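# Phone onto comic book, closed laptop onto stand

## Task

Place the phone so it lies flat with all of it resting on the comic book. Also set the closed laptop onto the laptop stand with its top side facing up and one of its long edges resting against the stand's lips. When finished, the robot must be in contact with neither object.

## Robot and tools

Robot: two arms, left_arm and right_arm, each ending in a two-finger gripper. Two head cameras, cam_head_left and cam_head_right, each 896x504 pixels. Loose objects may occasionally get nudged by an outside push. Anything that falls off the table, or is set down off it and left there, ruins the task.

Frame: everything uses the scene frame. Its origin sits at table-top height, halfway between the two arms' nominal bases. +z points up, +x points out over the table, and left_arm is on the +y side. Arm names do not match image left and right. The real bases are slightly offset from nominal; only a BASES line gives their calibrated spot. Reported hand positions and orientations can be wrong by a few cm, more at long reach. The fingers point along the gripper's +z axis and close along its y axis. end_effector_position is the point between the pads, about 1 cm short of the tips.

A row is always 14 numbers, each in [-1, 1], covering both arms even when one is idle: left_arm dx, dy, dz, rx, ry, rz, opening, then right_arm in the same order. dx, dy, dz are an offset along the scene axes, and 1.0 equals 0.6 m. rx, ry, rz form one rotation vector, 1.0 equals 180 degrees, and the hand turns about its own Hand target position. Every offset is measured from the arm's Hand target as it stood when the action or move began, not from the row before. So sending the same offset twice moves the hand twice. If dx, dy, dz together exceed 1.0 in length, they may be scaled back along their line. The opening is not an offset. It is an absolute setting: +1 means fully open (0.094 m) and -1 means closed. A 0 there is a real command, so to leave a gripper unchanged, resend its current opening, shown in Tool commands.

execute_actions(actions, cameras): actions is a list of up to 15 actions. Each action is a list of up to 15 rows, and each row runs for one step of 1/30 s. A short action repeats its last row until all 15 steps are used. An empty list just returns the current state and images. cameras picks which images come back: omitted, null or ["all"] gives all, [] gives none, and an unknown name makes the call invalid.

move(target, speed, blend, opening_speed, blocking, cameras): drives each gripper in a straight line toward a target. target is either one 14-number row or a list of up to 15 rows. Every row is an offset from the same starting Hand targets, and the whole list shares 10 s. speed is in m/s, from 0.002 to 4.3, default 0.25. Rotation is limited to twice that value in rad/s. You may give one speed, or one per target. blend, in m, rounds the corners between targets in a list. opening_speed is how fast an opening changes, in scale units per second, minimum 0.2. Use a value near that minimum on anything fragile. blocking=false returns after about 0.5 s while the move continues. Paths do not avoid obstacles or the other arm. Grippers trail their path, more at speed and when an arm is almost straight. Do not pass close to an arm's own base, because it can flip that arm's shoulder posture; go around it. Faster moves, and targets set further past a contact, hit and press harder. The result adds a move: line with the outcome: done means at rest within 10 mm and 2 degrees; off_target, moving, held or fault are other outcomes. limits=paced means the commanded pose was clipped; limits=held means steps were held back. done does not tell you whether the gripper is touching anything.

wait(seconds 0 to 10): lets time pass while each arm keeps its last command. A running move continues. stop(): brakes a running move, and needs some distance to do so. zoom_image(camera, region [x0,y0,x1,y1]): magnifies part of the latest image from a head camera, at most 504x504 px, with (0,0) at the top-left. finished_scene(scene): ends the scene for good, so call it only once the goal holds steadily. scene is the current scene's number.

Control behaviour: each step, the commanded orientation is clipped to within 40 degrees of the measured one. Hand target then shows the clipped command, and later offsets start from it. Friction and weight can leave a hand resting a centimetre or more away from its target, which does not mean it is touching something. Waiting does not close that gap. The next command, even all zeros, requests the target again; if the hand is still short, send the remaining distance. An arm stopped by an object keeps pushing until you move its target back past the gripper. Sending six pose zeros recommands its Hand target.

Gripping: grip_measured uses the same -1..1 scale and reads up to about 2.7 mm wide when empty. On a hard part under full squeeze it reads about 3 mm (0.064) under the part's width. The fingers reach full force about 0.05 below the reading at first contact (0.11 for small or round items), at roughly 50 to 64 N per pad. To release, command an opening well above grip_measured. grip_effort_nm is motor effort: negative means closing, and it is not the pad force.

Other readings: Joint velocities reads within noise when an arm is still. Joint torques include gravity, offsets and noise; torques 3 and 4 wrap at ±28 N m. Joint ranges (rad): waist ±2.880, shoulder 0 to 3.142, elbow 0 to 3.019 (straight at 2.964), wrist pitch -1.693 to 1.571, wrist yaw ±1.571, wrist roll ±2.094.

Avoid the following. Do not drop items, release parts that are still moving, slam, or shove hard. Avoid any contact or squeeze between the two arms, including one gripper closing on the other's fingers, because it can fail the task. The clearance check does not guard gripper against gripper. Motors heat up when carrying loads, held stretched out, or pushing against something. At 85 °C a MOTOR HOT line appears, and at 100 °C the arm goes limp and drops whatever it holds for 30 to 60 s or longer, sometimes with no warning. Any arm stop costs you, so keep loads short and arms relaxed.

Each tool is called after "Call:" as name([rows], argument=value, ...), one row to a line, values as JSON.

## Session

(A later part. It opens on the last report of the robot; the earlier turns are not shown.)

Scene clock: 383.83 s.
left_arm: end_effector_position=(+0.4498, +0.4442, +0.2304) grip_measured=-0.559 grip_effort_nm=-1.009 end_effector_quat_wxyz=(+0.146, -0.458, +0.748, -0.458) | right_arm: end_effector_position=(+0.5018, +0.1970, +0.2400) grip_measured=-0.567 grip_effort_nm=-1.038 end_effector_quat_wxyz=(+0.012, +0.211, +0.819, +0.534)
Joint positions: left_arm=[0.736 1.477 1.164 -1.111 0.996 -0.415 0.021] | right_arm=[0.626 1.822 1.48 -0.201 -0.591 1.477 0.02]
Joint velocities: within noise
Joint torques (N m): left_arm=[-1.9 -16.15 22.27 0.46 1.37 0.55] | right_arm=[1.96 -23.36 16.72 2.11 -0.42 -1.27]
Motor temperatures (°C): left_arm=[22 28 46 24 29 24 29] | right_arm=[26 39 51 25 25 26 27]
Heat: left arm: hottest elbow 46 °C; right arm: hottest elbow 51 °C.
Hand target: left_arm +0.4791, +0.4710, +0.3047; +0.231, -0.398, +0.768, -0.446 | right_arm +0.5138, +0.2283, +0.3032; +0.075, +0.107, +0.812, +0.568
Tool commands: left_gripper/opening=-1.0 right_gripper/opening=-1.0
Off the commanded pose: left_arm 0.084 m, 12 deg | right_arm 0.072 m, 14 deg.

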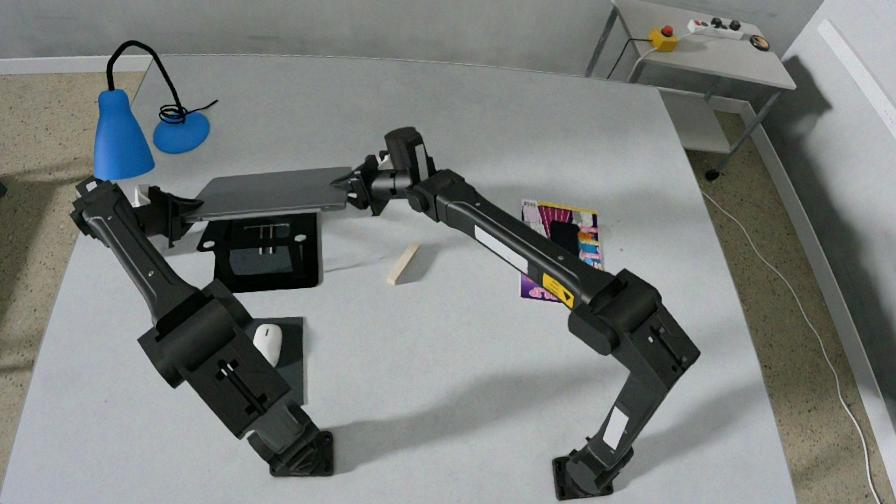

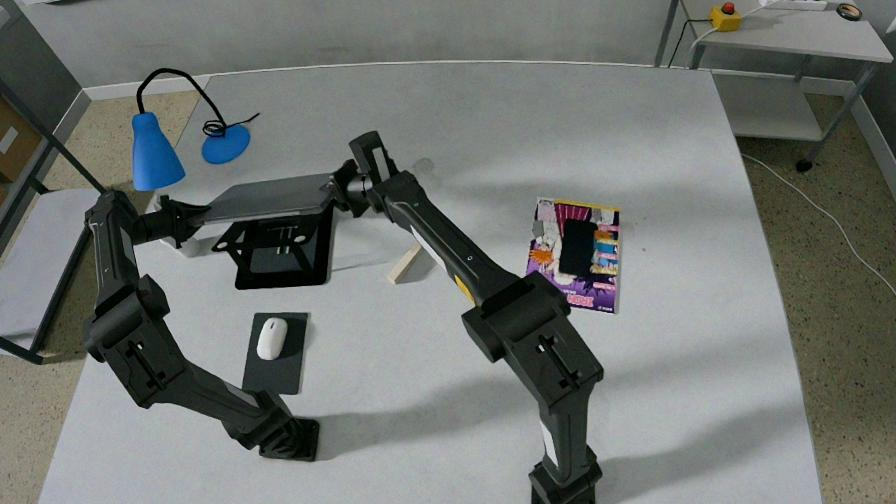

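Call:
move(target=[-0.055,0,0,0,0,0,-1,-0.08,0,0,0,0,0,-1], speed=0.06, cameras=["cam_head_left","cam_head_right"])

Call:
move(target=[0,0,-0.09,0,0,0,-1,0,0,-0.09,0,0,0,-1], speed=0.05, cameras=["cam_head_left","cam_head_right"])

Call:
zoom_image(camera="cam_head_left", region=[130, 130, 410, 290])

Call:
zoom_image(camera="cam_head_right", region=[130, 150, 410, 310])

Scene clock: 393.93 s.
left_arm: end_effector_position=(+0.4304, +0.4578, +0.2307) grip_measured=-0.559 grip_effort_nm=-1.009 end_effector_quat_wxyz=(+0.149, -0.461, +0.744, -0.460) | right_arm: end_effector_position=(+0.4852, +0.2116, +0.2435) grip_measured=-0.567 grip_effort_nm=-1.038 end_effector_quat_wxyz=(+0.018, +0.208, +0.820, +0.533)
Joint positions: left_arm=[0.792 1.477 1.164 -1.182 1.007 -0.329 0.021] | right_arm=[0.664 1.806 1.465 -0.19 -0.551 1.488 0.02]
Joint velocities: within noise
Joint torques (N m): left_arm=[-1.61 -19.9 18.95 0.23 1.49 0.63] | right_arm=[2.9 -27.81 10.11 2.93 -0.39 -1.2]
Motor temperatures (°C): left_arm=[22 28 46 24 30 24 29] | right_arm=[26 39 55 25 25 27 27]
Heat: left arm: hottest elbow 46 °C; right arm: hottest elbow 55 °C.
Hand target: left_arm +0.4461, +0.4711, +0.3047; +0.231, -0.398, +0.768, -0.445 | right_arm +0.4658, +0.2282, +0.3033; +0.076, +0.107, +0.812, +0.568
Off the commanded pose: left_arm 0.077 m, 12 deg | right_arm 0.065 m, 14 deg.
move: off_target (left_arm, right_arm)

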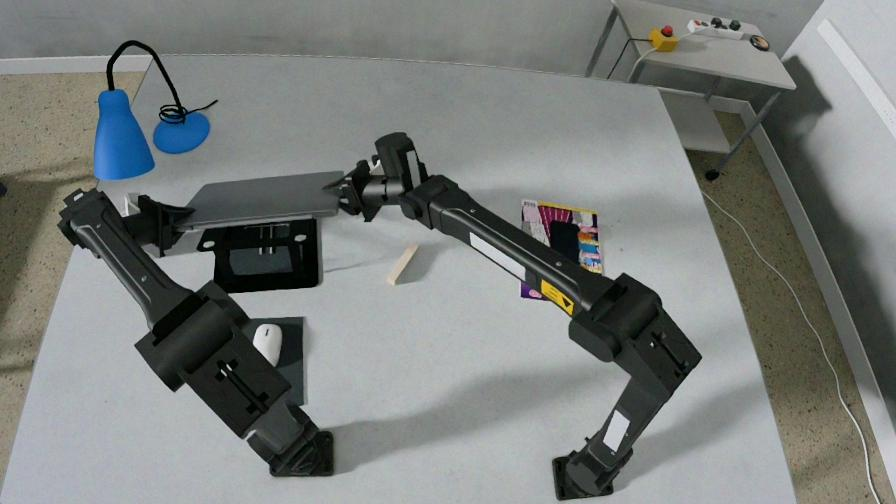

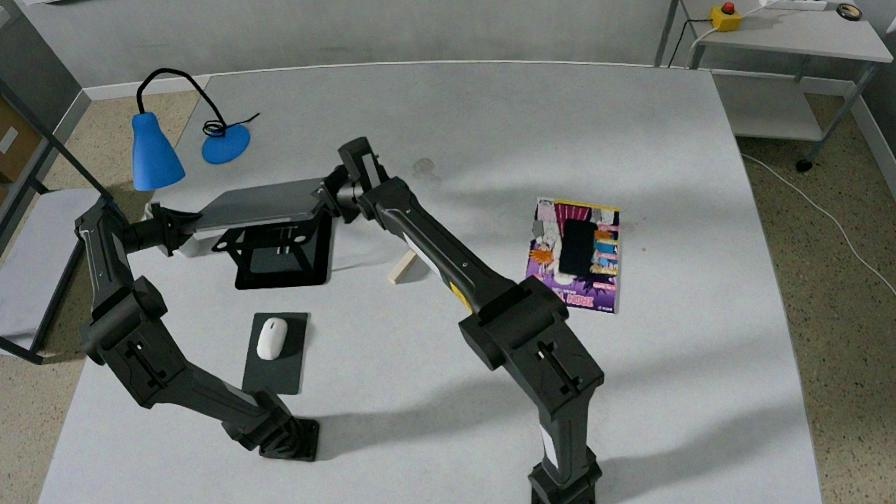

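Scene clock: 395.60 s.
left_arm: end_effector_position=(+0.4349, +0.4607, +0.2205) grip_measured=-0.562 grip_effort_nm=-1.004 end_effector_quat_wxyz=(+0.175, -0.439, +0.753, -0.458) | right_arm: end_effector_position=(+0.4805, +0.2113, +0.2258) grip_measured=-0.565 grip_effort_nm=-1.043 end_effector_quat_wxyz=(+0.031, +0.203, +0.809, +0.551)
Joint positions: left_arm=[0.792 1.484 1.135 -1.103 1.022 -0.301 0.021] | right_arm=[0.67 1.809 1.389 -0.052 -0.541 1.502 0.02]
Joint velocities: within noise
Joint torques (N m): left_arm=[-2.32 -16.85 13.04 2.21 1 0.43] | right_arm=[2.2 -24 9.48 2.8 -0.73 -1.31]
Motor temperatures (°C): left_arm=[22 28 46 24 30 24 29] | right_arm=[26 39 55 25 25 27 27]
Heat: left arm: hottest elbow 46 °C; right arm: hottest elbow 55 °C.
Hand target: left_arm +0.4460, +0.4710, +0.2507; +0.231, -0.398, +0.768, -0.445 | right_arm +0.4659, +0.2281, +0.2493; +0.076, +0.107, +0.812, +0.568
Off the commanded pose: left_arm 0.034 m, 8 deg | right_arm 0.032 m, 12 deg.
move: off_target (left_arm, right_arm)

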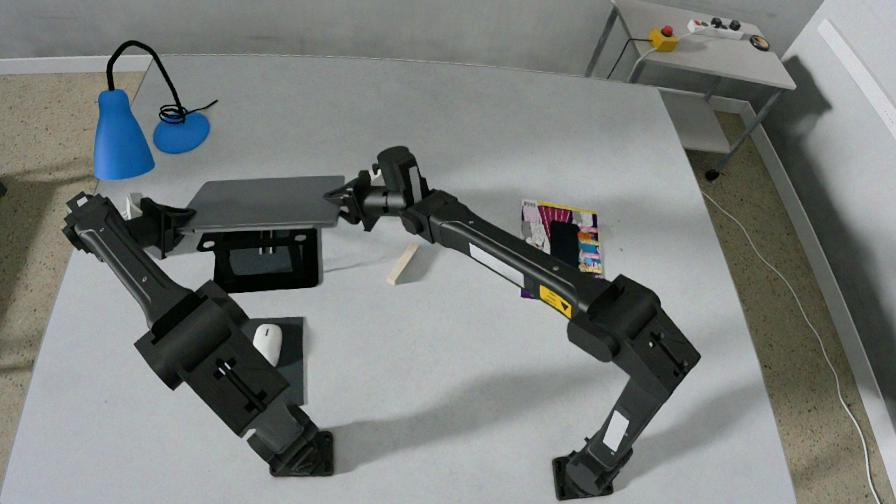

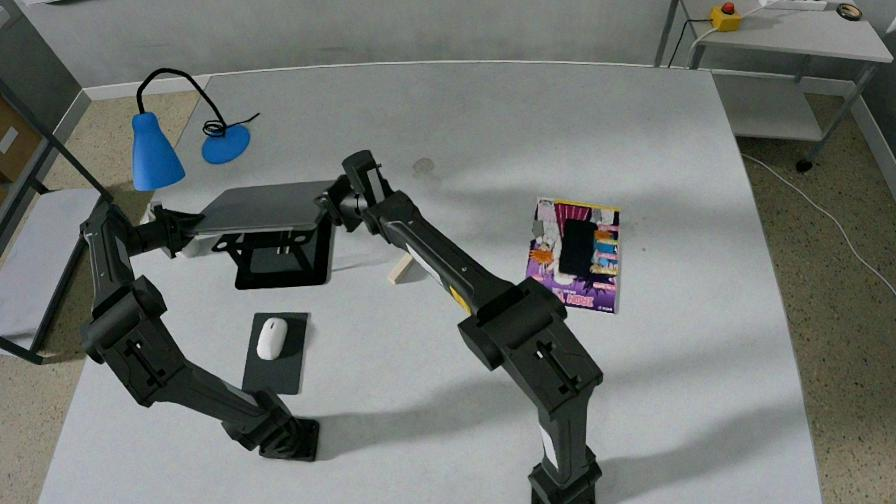

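Scaled by 1.800.

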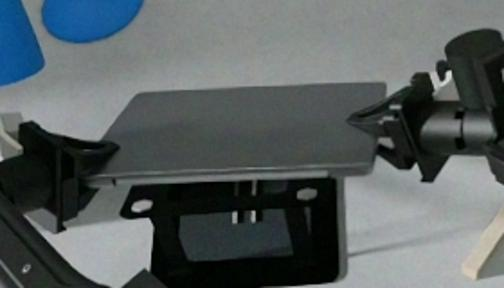

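Scaled by 1.800.

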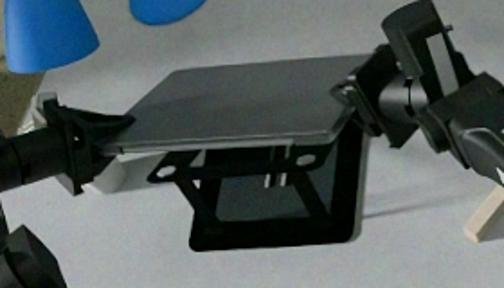

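Call:
move(target=[0,0,-0.08,0,0.06,0,-1,0,0,-0.08,0,0.06,0,-1], speed=0.05)

Call:
zoom_image(camera="cam_head_left", region=[130, 130, 410, 290])

Call:
zoom_image(camera="cam_head_right", region=[130, 150, 410, 310])

Scene clock: 402.43 s.
left_arm: end_effector_position=(+0.4297, +0.4652, +0.1726) grip_measured=-0.562 grip_effort_nm=-1.009 end_effector_quat_wxyz=(+0.116, -0.474, +0.767, -0.417) | right_arm: end_effector_position=(+0.4735, +0.2167, +0.1712) grip_measured=-0.565 grip_effort_nm=-1.038 end_effector_quat_wxyz=(-0.039, +0.247, +0.810, +0.531)
Joint positions: left_arm=[0.779 1.556 1.135 -1.129 0.895 -0.309 0.021] | right_arm=[0.671 1.883 1.376 -0.045 -0.596 1.609 0.02]
Joint velocities: within noise
Joint torques (N m): left_arm=[-2.73 -17.61 13.61 0.66 0.53 0.32] | right_arm=[1.38 -24.59 9.5 2.43 -1.06 -1.16]
Motor temperatures (°C): left_arm=[22 28 46 24 29 24 29] | right_arm=[26 40 54 25 25 27 28]
Heat: left arm: hottest elbow 46 °C; right arm: hottest elbow 54 °C.
Hand target: left_arm +0.4461, +0.4710, +0.2026; +0.158, -0.439, +0.786, -0.406 | right_arm +0.4658, +0.2284, +0.2015; -0.001, +0.160, +0.816, +0.556
Off the commanded pose: left_arm 0.035 m, 7 deg | right_arm 0.033 m, 11 deg.
move: off_target (left_arm, right_arm)

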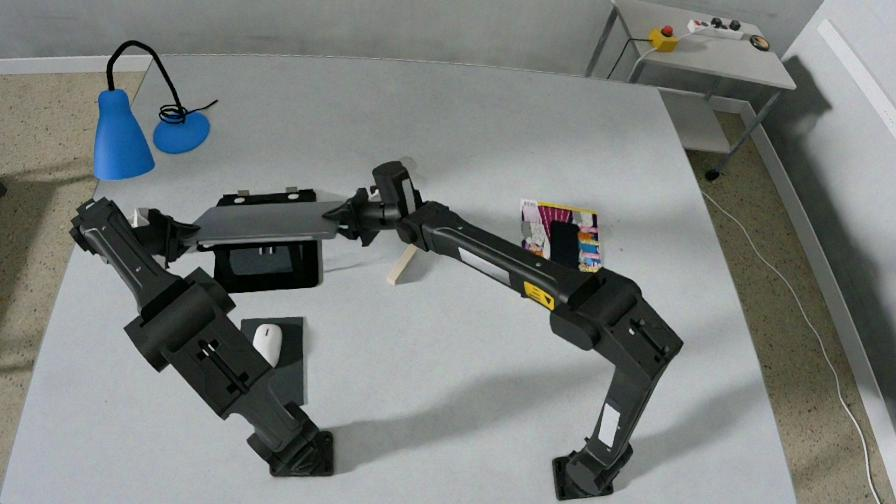

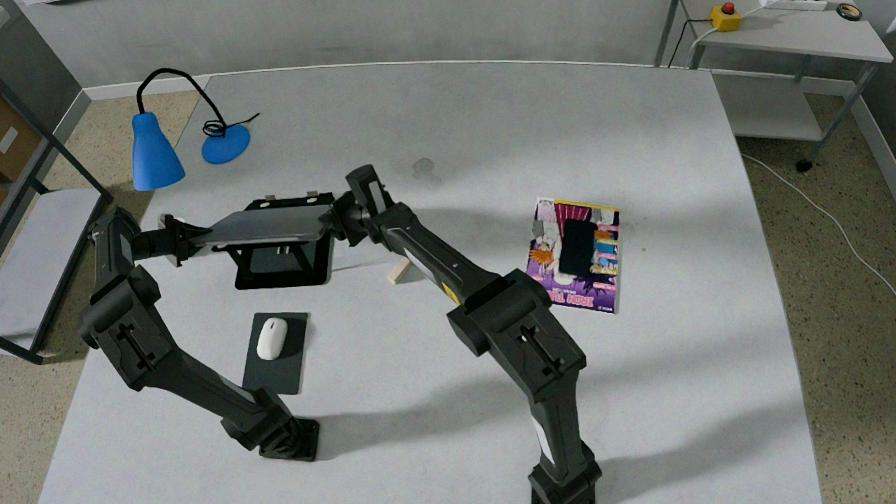

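Scaled by 1.800.

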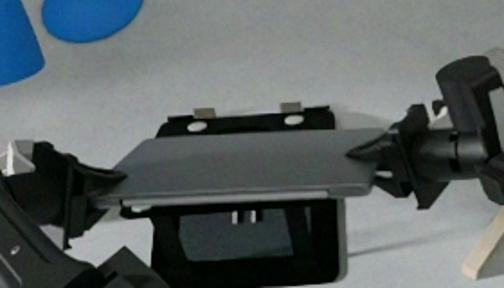

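Scaled by 1.800.

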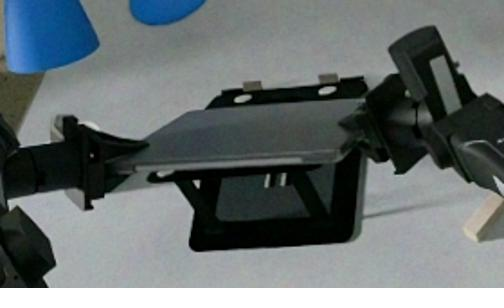

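Call:
move(target=[0,0,-0.07,0,0.02,0,-1,0,0,-0.07,0,0.02,0,-1], speed=0.04)

Call:
zoom_image(camera="cam_head_left", region=[130, 130, 410, 290])

Call:
zoom_image(camera="cam_head_right", region=[130, 150, 410, 310])

Scene clock: 405.93 s.
left_arm: end_effector_position=(+0.4369, +0.4672, +0.1588) grip_measured=-0.562 grip_effort_nm=-1.009 end_effector_quat_wxyz=(+0.117, -0.467, +0.774, -0.410) | right_arm: end_effector_position=(+0.4769, +0.2181, +0.1546) grip_measured=-0.565 grip_effort_nm=-1.043 end_effector_quat_wxyz=(-0.048, +0.250, +0.804, +0.538)
Joint positions: left_arm=[0.767 1.585 1.135 -1.091 0.881 -0.304 0.021] | right_arm=[0.666 1.916 1.366 0.014 -0.614 1.631 0.02]
Joint velocities: within noise
Joint torques (N m): left_arm=[-2.08 -14.45 10.51 1.29 -0.65 0.23] | right_arm=[1.38 -23.36 8.4 2.39 -1.32 -1.02]
Motor temperatures (°C): left_arm=[22 29 46 24 29 24 29] | right_arm=[26 40 53 25 25 27 28]
Heat: left arm: hottest elbow 46 °C; right arm: hottest elbow 53 °C.
Hand target: left_arm +0.4461, +0.4709, +0.1607; +0.133, -0.451, +0.791, -0.392 | right_arm +0.4659, +0.2282, +0.1595; -0.027, +0.178, +0.815, +0.550
Off the commanded pose: left_arm 0.010 m, 4 deg | right_arm 0.016 m, 9 deg.
move: off_target (left_arm, right_arm)

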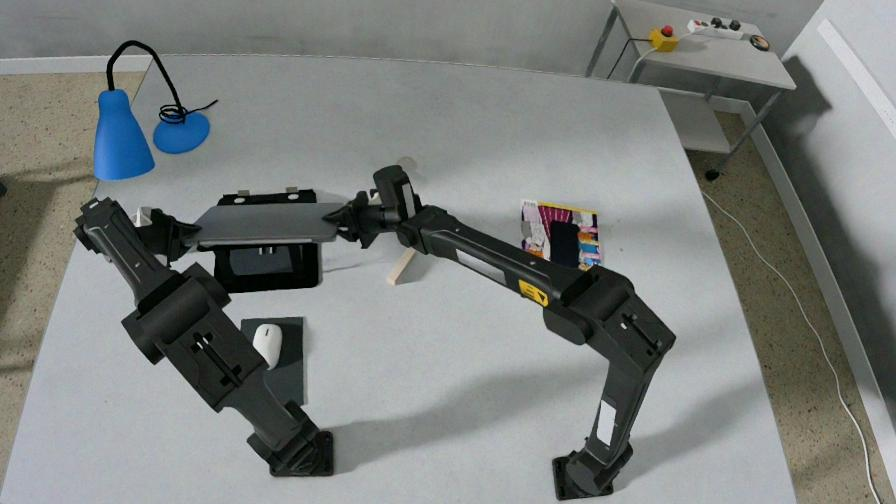

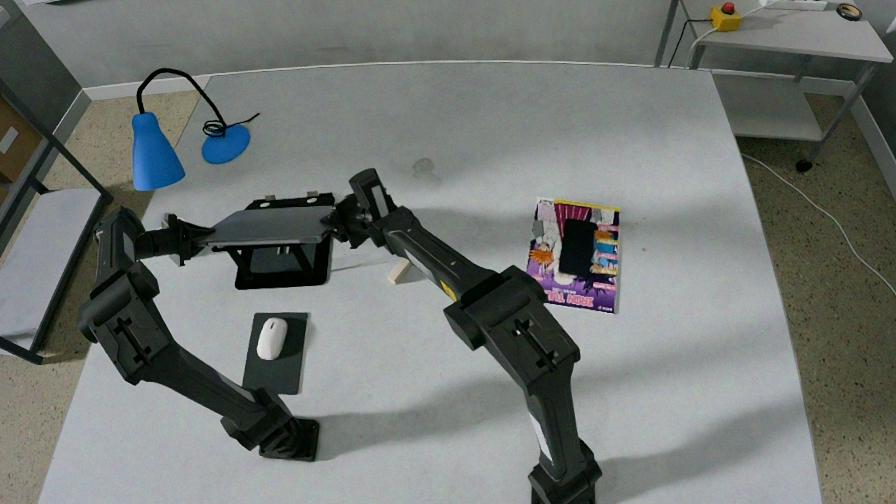

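Scaled by 1.800.

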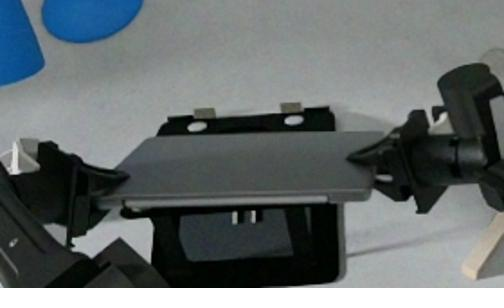

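Scaled by 1.800.

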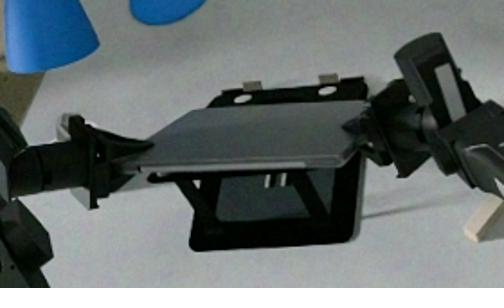

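Call:
move(target=[0.02,0,-0.04,0,0.05,0,-1,0.02,0,-0.04,0,0.05,0,-1], speed=0.04, cameras=["cam_head_left","cam_head_right"])

Call:
zoom_image(camera="cam_head_left", region=[130, 130, 410, 290])

Call:
zoom_image(camera="cam_head_right", region=[130, 150, 410, 310])

Scene clock: 411.13 s.
left_arm: end_effector_position=(+0.4517, +0.4618, +0.1511) grip_measured=-0.540 grip_effort_nm=-1.009 end_effector_quat_wxyz=(+0.098, -0.462, +0.790, -0.391) | right_arm: end_effector_position=(+0.4875, +0.2124, +0.1463) grip_measured=-0.583 grip_effort_nm=-1.038 end_effector_quat_wxyz=(-0.088, +0.270, +0.793, +0.539)
Joint positions: left_arm=[0.722 1.618 1.173 -1.1 0.829 -0.319 0.022] | right_arm=[0.638 1.95 1.39 0.014 -0.683 1.695 0.02]
Joint velocities: within noise
Joint torques (N m): left_arm=[-2.9 -12.28 13.01 -0.25 -2.79 -0.26] | right_arm=[1.67 -21.07 10.59 0.73 -1.5 -0.75]
Motor temperatures (°C): left_arm=[22 29 45 24 30 24 29] | right_arm=[26 40 52 25 26 27 28]
Heat: left arm: hottest elbow 45 °C; right arm: hottest elbow 52 °C.
Hand target: left_arm +0.4581, +0.4710, +0.1368; +0.071, -0.480, +0.799, -0.356 | right_arm +0.4778, +0.2282, +0.1352; -0.091, +0.220, +0.811, +0.534
Off the commanded pose: left_arm 0.018 m, 6 deg | right_arm 0.021 m, 6 deg.
move: off_target (left_arm, right_arm)

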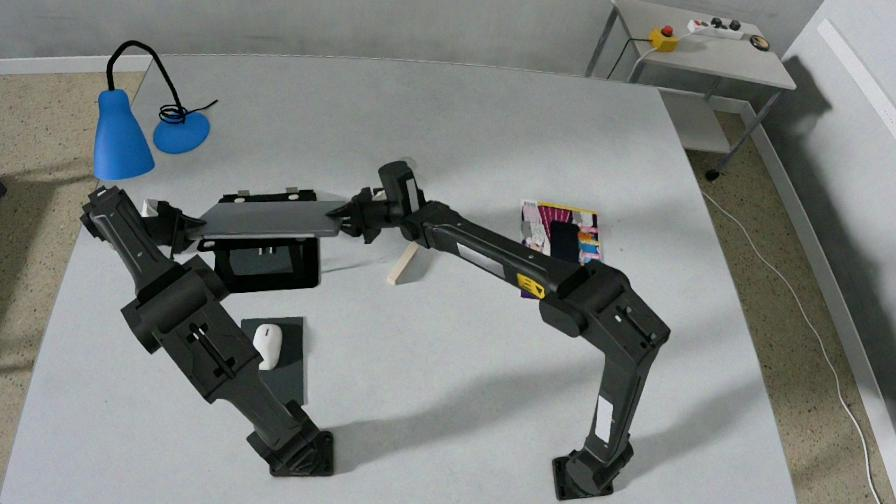

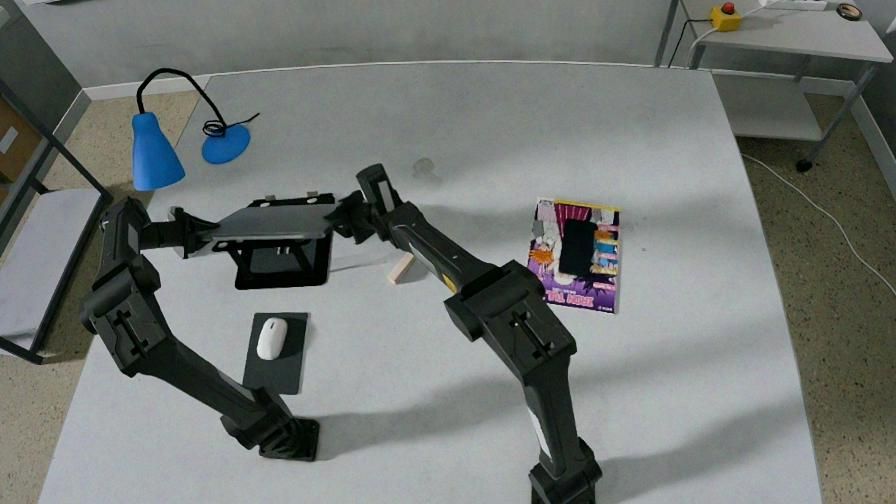

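Scaled by 1.800.

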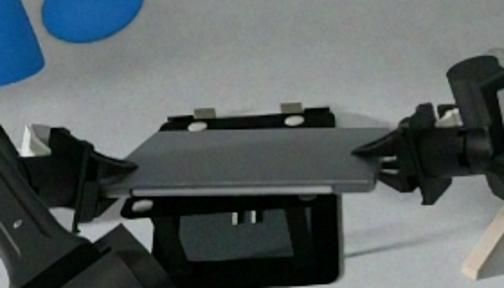

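Scaled by 1.800.

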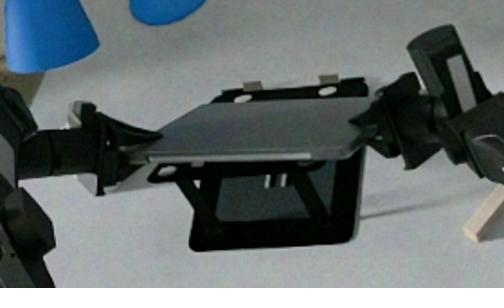

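Call:
move(target=[0,0,-0.05,0,0.04,0,-1,0.02,0,-0.05,0,0.04,0,-1], speed=0.04, cameras=["cam_head_left","cam_head_right"])

Call:
zoom_image(camera="cam_head_left", region=[130, 130, 410, 290])

Call:
zoom_image(camera="cam_head_right", region=[130, 150, 410, 310])

Scene clock: 416.57 s.
left_arm: end_effector_position=(+0.4674, +0.4654, +0.1468) grip_measured=-0.521 grip_effort_nm=-1.009 end_effector_quat_wxyz=(+0.083, -0.464, +0.802, -0.368) | right_arm: end_effector_position=(+0.5025, +0.2147, +0.1413) grip_measured=-0.598 grip_effort_nm=-1.038 end_effector_quat_wxyz=(-0.127, +0.285, +0.782, +0.539)
Joint positions: left_arm=[0.691 1.657 1.231 -1.117 0.773 -0.34 0.022] | right_arm=[0.616 2.001 1.452 -0.007 -0.75 1.75 0.019]
Joint velocities: within noise
Joint torques (N m): left_arm=[-1.49 -11.4 10.37 -1.18 -3.85 -0.32] | right_arm=[1.73 -20.13 9.66 0.55 -1.34 -0.6]
Motor temperatures (°C): left_arm=[22 28 45 24 34 24 29] | right_arm=[26 41 52 25 27 27 28]
Heat: left arm: hottest elbow 45 °C; right arm: hottest elbow 52 °C.
Hand target: left_arm +0.4581, +0.4710, +0.1068; +0.021, -0.502, +0.802, -0.325 | right_arm +0.4898, +0.2283, +0.1054; -0.141, +0.253, +0.804, +0.520
Off the commanded pose: left_arm 0.042 m, 10 deg | right_arm 0.041 m, 5 deg.
move: off_target (left_arm, right_arm)

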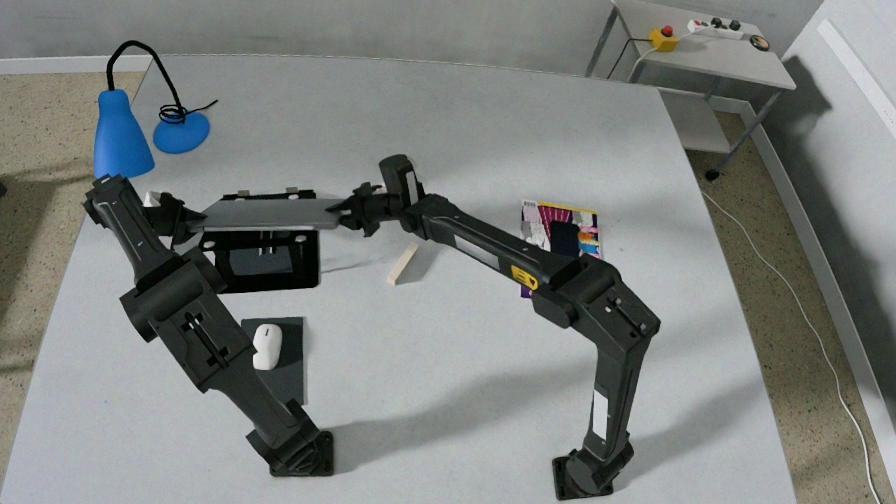

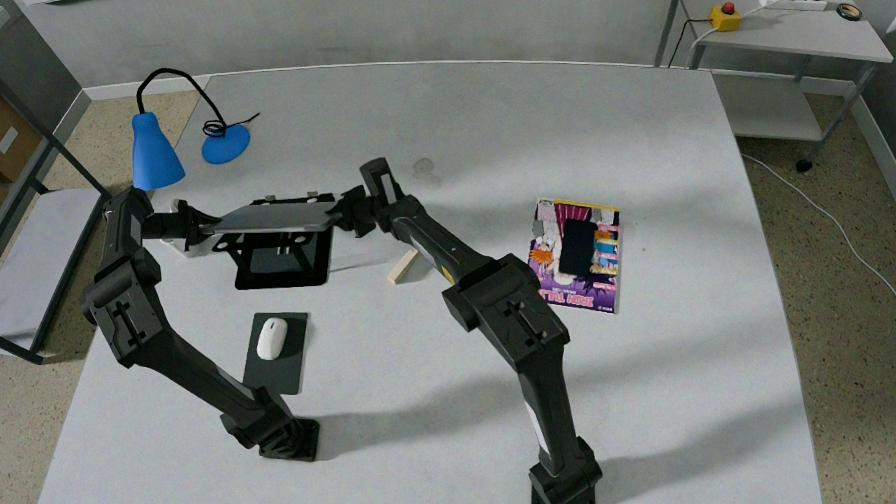

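Scaled by 1.800.

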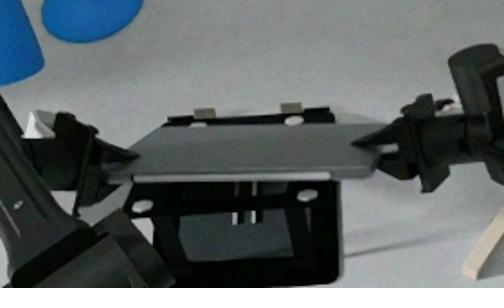

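Scaled by 1.800.

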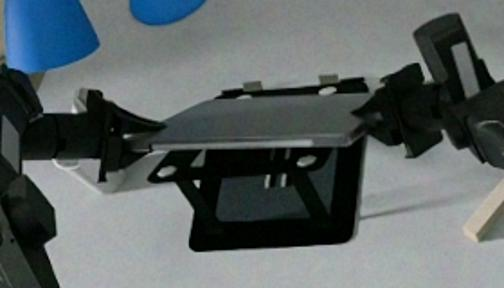

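Call:
move(target=[0,0,-0.03,0,0.04,0,-1,0,0,-0.03,0,0.05,0,-1], speed=0.04, cameras=["cam_head_left","cam_head_right"])

Call:
zoom_image(camera="cam_head_left", region=[130, 130, 410, 290])

Call:
zoom_image(camera="cam_head_right", region=[130, 150, 410, 310])

Scene clock: 421.97 s.
left_arm: end_effector_position=(+0.4763, +0.4669, +0.1518) grip_measured=-0.509 grip_effort_nm=-1.009 end_effector_quat_wxyz=(+0.059, -0.471, +0.811, -0.342) | right_arm: end_effector_position=(+0.5089, +0.2154, +0.1443) grip_measured=-0.604 grip_effort_nm=-1.033 end_effector_quat_wxyz=(-0.172, +0.306, +0.770, +0.533)
Joint positions: left_arm=[0.665 1.681 1.297 -1.182 0.709 -0.361 0.023] | right_arm=[0.602 2.026 1.498 -0.045 -0.812 1.824 0.019]
Joint velocities: within noise
Joint torques (N m): left_arm=[-2.55 -9.47 8.09 -1.1 -4.37 -0.42] | right_arm=[1.9 -19.14 8.57 0.24 -1.51 -0.4]
Motor temperatures (°C): left_arm=[22 28 44 24 40 24 29] | right_arm=[26 41 51 25 27 26 28]
Heat: left arm: hottest elbow 44 °C; right arm: hottest elbow 51 °C.
Hand target: left_arm +0.4581, +0.4711, +0.0886; -0.030, -0.521, +0.801, -0.293 | right_arm +0.4899, +0.2282, +0.0874; -0.204, +0.293, +0.790, +0.498
Off the commanded pose: left_arm 0.066 m, 13 deg | right_arm 0.061 m, 6 deg.
move: off_target (left_arm, right_arm)

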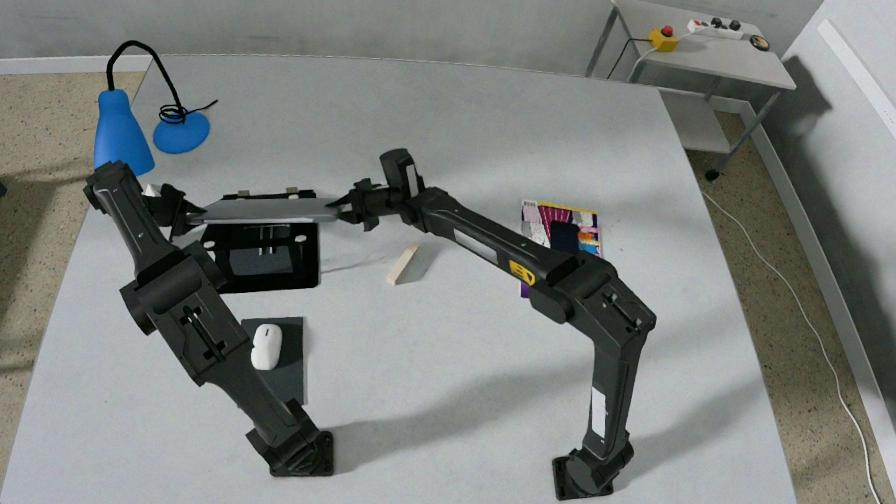

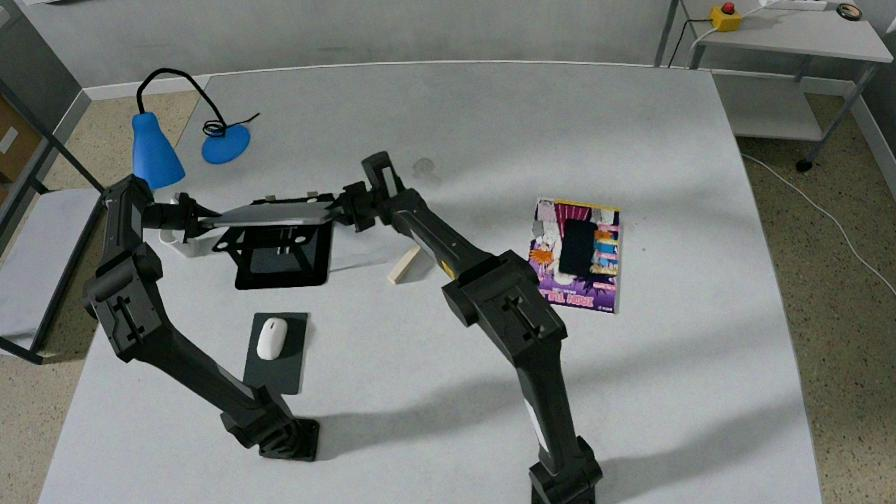

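Scaled by 1.800.

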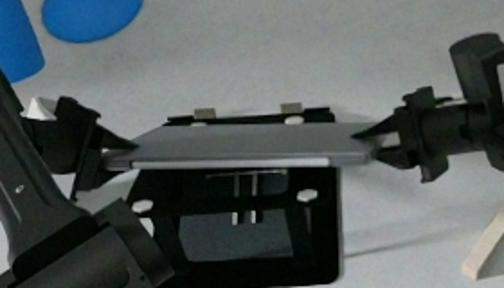

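Scaled by 1.800.

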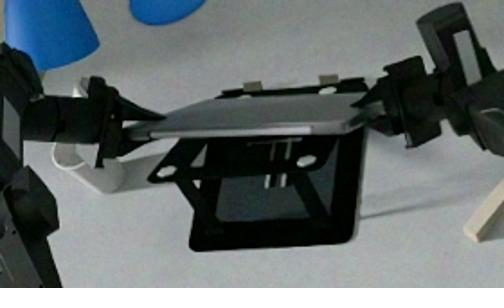

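Call:
move(target=[0.015,0,0.01,0,-0.05,0,-1,0.015,0,0.01,0,-0.06,0,-1], speed=0.04, cameras=["cam_head_left","cam_head_right"])

Call:
zoom_image(camera="cam_head_left", region=[170, 150, 380, 270])

Call:
zoom_image(camera="cam_head_right", region=[170, 160, 380, 280])

Scene clock: 429.60 s.
left_arm: end_effector_position=(+0.4860, +0.4664, +0.1392) grip_measured=-0.509 grip_effort_nm=-1.009 end_effector_quat_wxyz=(+0.084, -0.460, +0.807, -0.362) | right_arm: end_effector_position=(+0.5202, +0.2151, +0.1344) grip_measured=-0.605 grip_effort_nm=-1.038 end_effector_quat_wxyz=(-0.127, +0.289, +0.780, +0.540)
Joint positions: left_arm=[0.665 1.696 1.263 -1.088 0.76 -0.362 0.023] | right_arm=[0.602 2.042 1.499 -0.014 -0.757 1.752 0.019]
Joint velocities: within noise
Joint torques (N m): left_arm=[-1.38 -12.34 6.54 -0.14 -2.58 -0.27] | right_arm=[2.26 -21.54 7.38 1.42 -0.96 -0.86]
Motor temperatures (°C): left_arm=[22 28 43 24 46 24 29] | right_arm=[26 42 49 25 28 26 28]
Heat: left arm: hottest wrist yaw 46 °C; right arm: hottest elbow 49 °C.
Hand target: left_arm +0.4670, +0.4711, +0.0947; +0.033, -0.497, +0.801, -0.332 | right_arm +0.4988, +0.2283, +0.0934; -0.129, +0.245, +0.806, +0.524
Off the commanded pose: left_arm 0.049 m, 8 deg | right_arm 0.048 m, 6 deg.
move: off_target (left_arm, right_arm)

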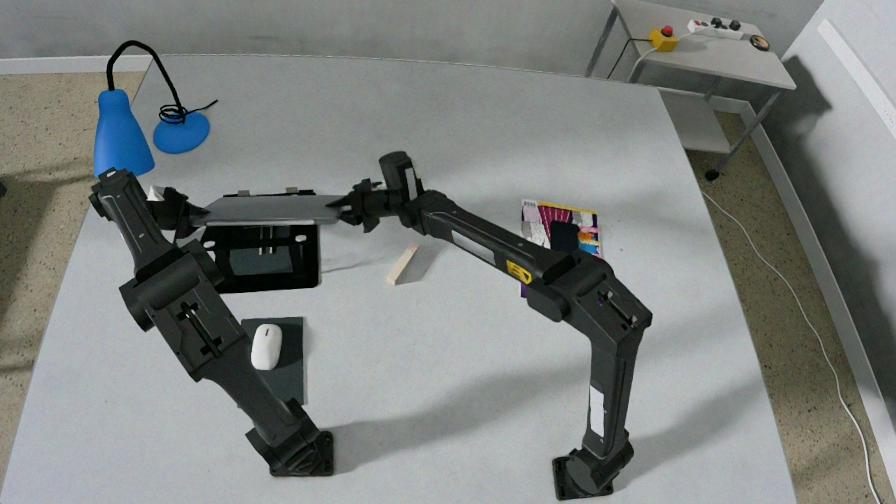

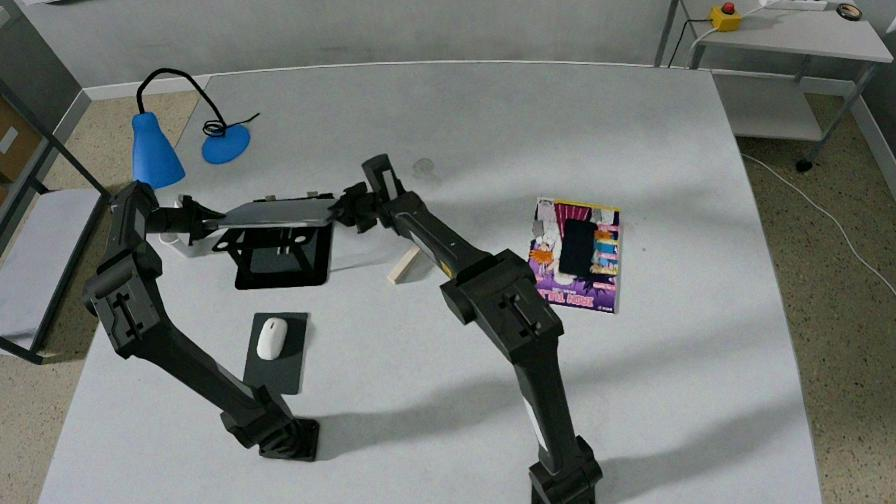

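Scaled by 2.400.

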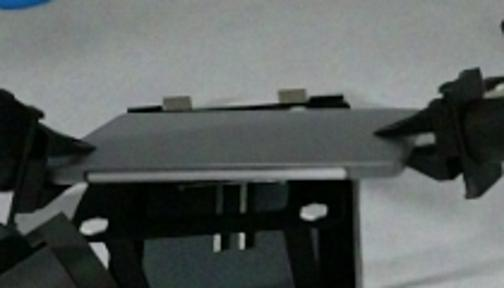

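Scaled by 2.400.

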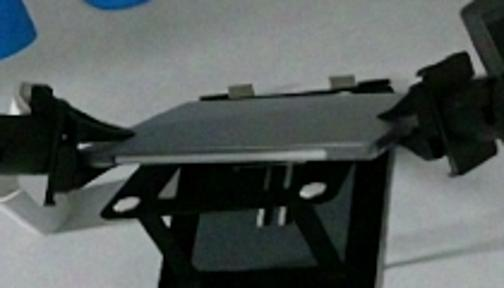

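Call:
move(target=[0.012,0,-0.01,0,-0.04,0,-1,0.012,0,-0.01,0,-0.04,0,-1], speed=0.04, cameras=["cam_head_left","cam_head_right"])

Call:
zoom_image(camera="cam_head_left", region=[170, 150, 380, 270])

Call:
zoom_image(camera="cam_head_right", region=[170, 160, 380, 280])

Scene clock: 434.50 s.
left_arm: end_effector_position=(+0.4881, +0.4653, +0.1249) grip_measured=-0.511 grip_effort_nm=-1.009 end_effector_quat_wxyz=(+0.117, -0.448, +0.798, -0.385) | right_arm: end_effector_position=(+0.5266, +0.2155, +0.1236) grip_measured=-0.605 grip_effort_nm=-1.038 end_effector_quat_wxyz=(-0.087, +0.263, +0.788, +0.550)
Joint positions: left_arm=[0.676 1.696 1.196 -0.96 0.823 -0.366 0.023] | right_arm=[0.603 2.059 1.487 0.042 -0.724 1.68 0.019]
Joint velocities: within noise
Joint torques (N m): left_arm=[-0.79 -12.98 6.94 0.55 -1.86 0.02] | right_arm=[2.32 -22.36 6.99 1.89 -0.58 -0.95]
Motor temperatures (°C): left_arm=[22 29 42 24 45 24 29] | right_arm=[26 42 48 25 27 26 28]
Heat: left arm: hottest wrist yaw 45 °C; right arm: hottest elbow 48 °C.
Hand target: left_arm +0.4742, +0.4710, +0.0887; +0.083, -0.475, +0.797, -0.363 | right_arm +0.5062, +0.2282, +0.0875; -0.078, +0.212, +0.812, +0.538
Off the commanded pose: left_arm 0.039 m, 6 deg | right_arm 0.043 m, 7 deg.
move: off_target (left_arm, right_arm)

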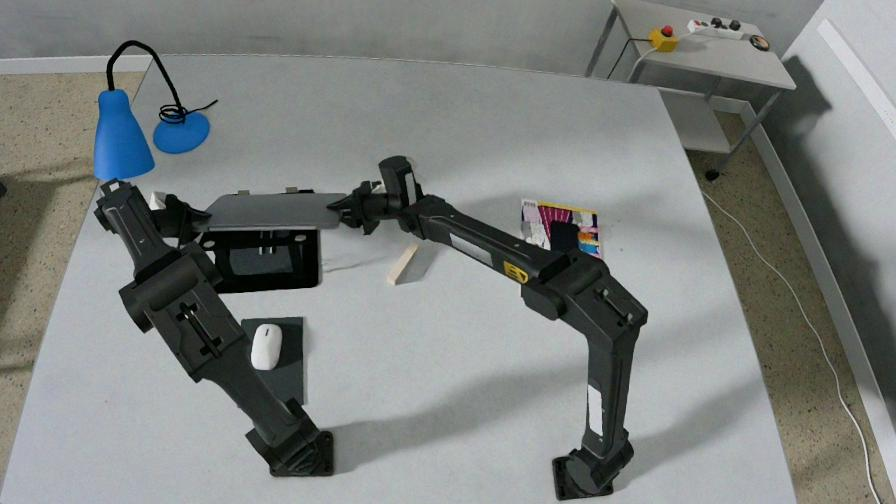

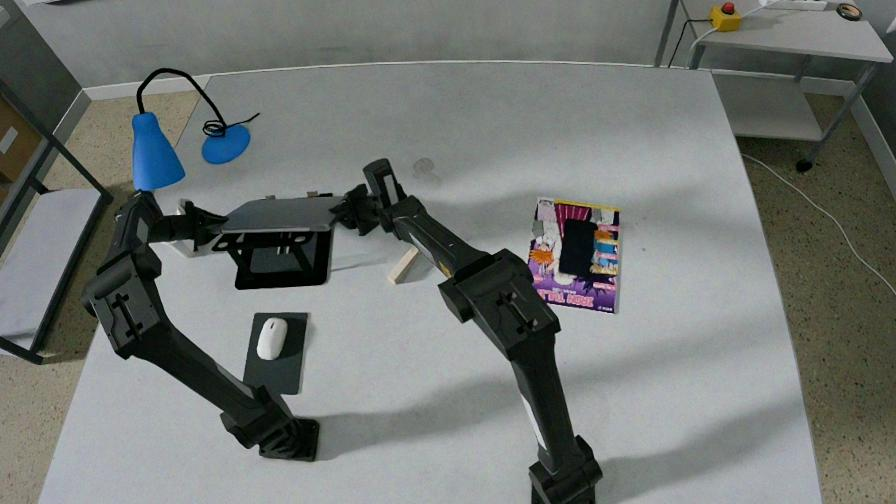

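Scaled by 2.400.

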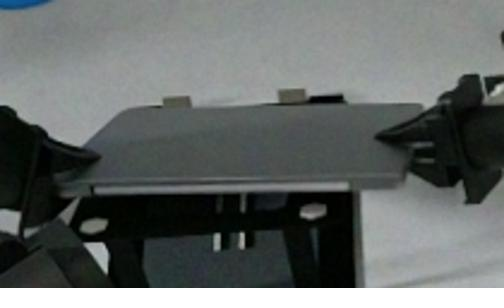

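Scaled by 2.400.

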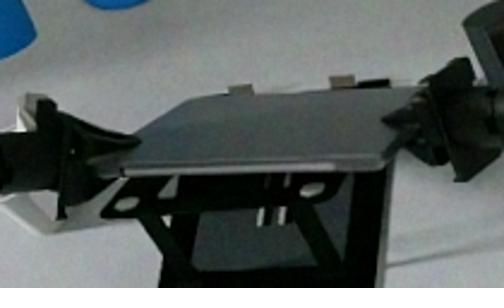

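Call:
move(target=[0.012,0,-0.02,0,-0.03,0,-1,0.012,0,-0.02,0,-0.03,0,-1], speed=0.04, cameras=["cam_head_left","cam_head_right"])

Call:
zoom_image(camera="cam_head_left", region=[170, 150, 380, 270])

Call:
zoom_image(camera="cam_head_right", region=[170, 160, 380, 280])

Scene clock: 438.43 s.
left_arm: end_effector_position=(+0.4940, +0.4665, +0.1118) grip_measured=-0.521 grip_effort_nm=-0.999 end_effector_quat_wxyz=(+0.147, -0.436, +0.791, -0.404) | right_arm: end_effector_position=(+0.5332, +0.2168, +0.1117) grip_measured=-0.603 grip_effort_nm=-1.043 end_effector_quat_wxyz=(-0.053, +0.242, +0.790, +0.561)
Joint positions: left_arm=[0.682 1.71 1.15 -0.836 0.876 -0.38 0.023] | right_arm=[0.604 2.083 1.477 0.111 -0.694 1.63 0.019]
Joint velocities: within noise
Joint torques (N m): left_arm=[-0.97 -13.74 6.76 0.51 -1.49 0.16] | right_arm=[2.2 -22.48 6.87 1.81 -0.57 -1.07]
Motor temperatures (°C): left_arm=[22 29 42 24 43 24 29] | right_arm=[26 42 47 25 27 26 28]
Heat: left arm: hottest wrist yaw 43 °C; right arm: hottest elbow 47 °C.
Hand target: left_arm +0.4814, +0.4710, +0.0766; +0.121, -0.457, +0.793, -0.385 | right_arm +0.5132, +0.2283, +0.0753; -0.040, +0.186, +0.815, +0.547
Off the commanded pose: left_arm 0.038 m, 4 deg | right_arm 0.043 m, 7 deg.
move: off_target (left_arm, right_arm)

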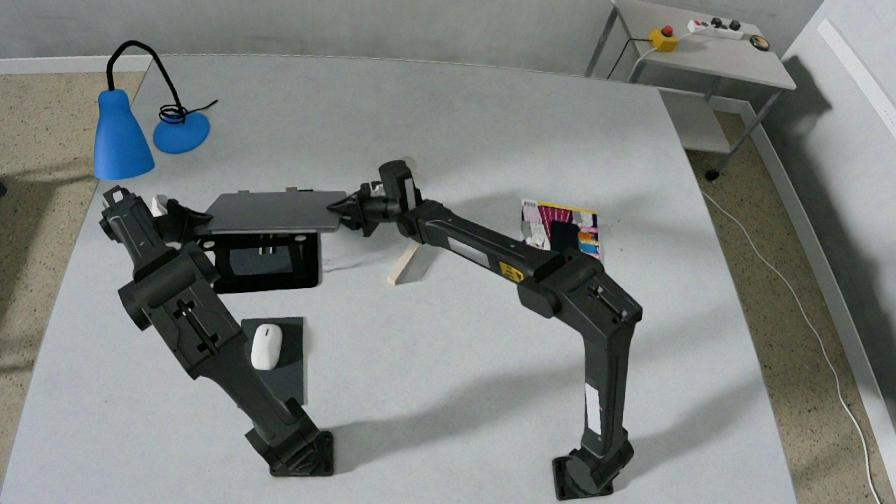

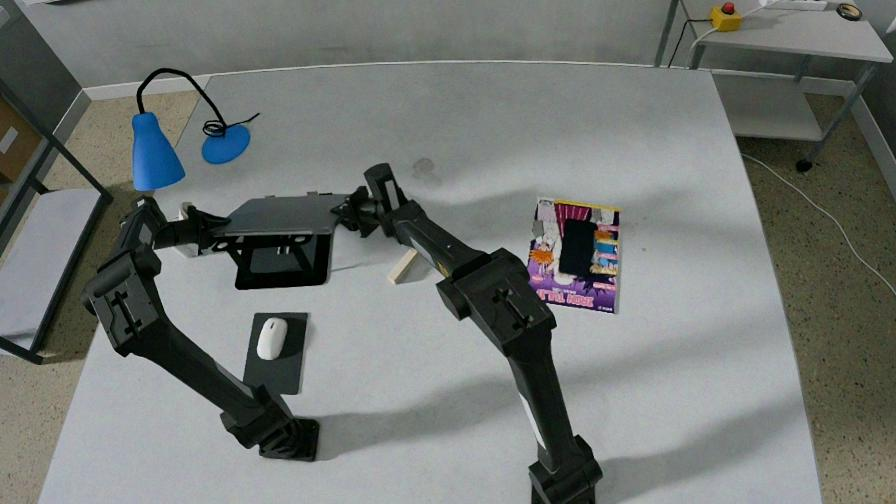

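Scaled by 2.400.

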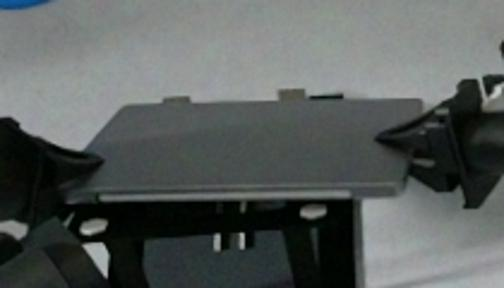

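Scaled by 2.400.

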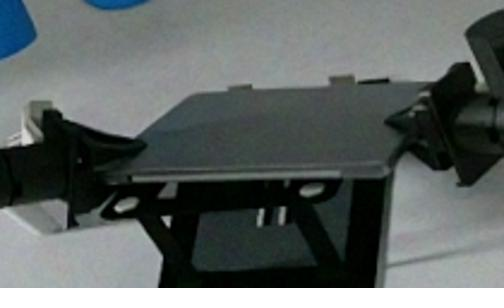

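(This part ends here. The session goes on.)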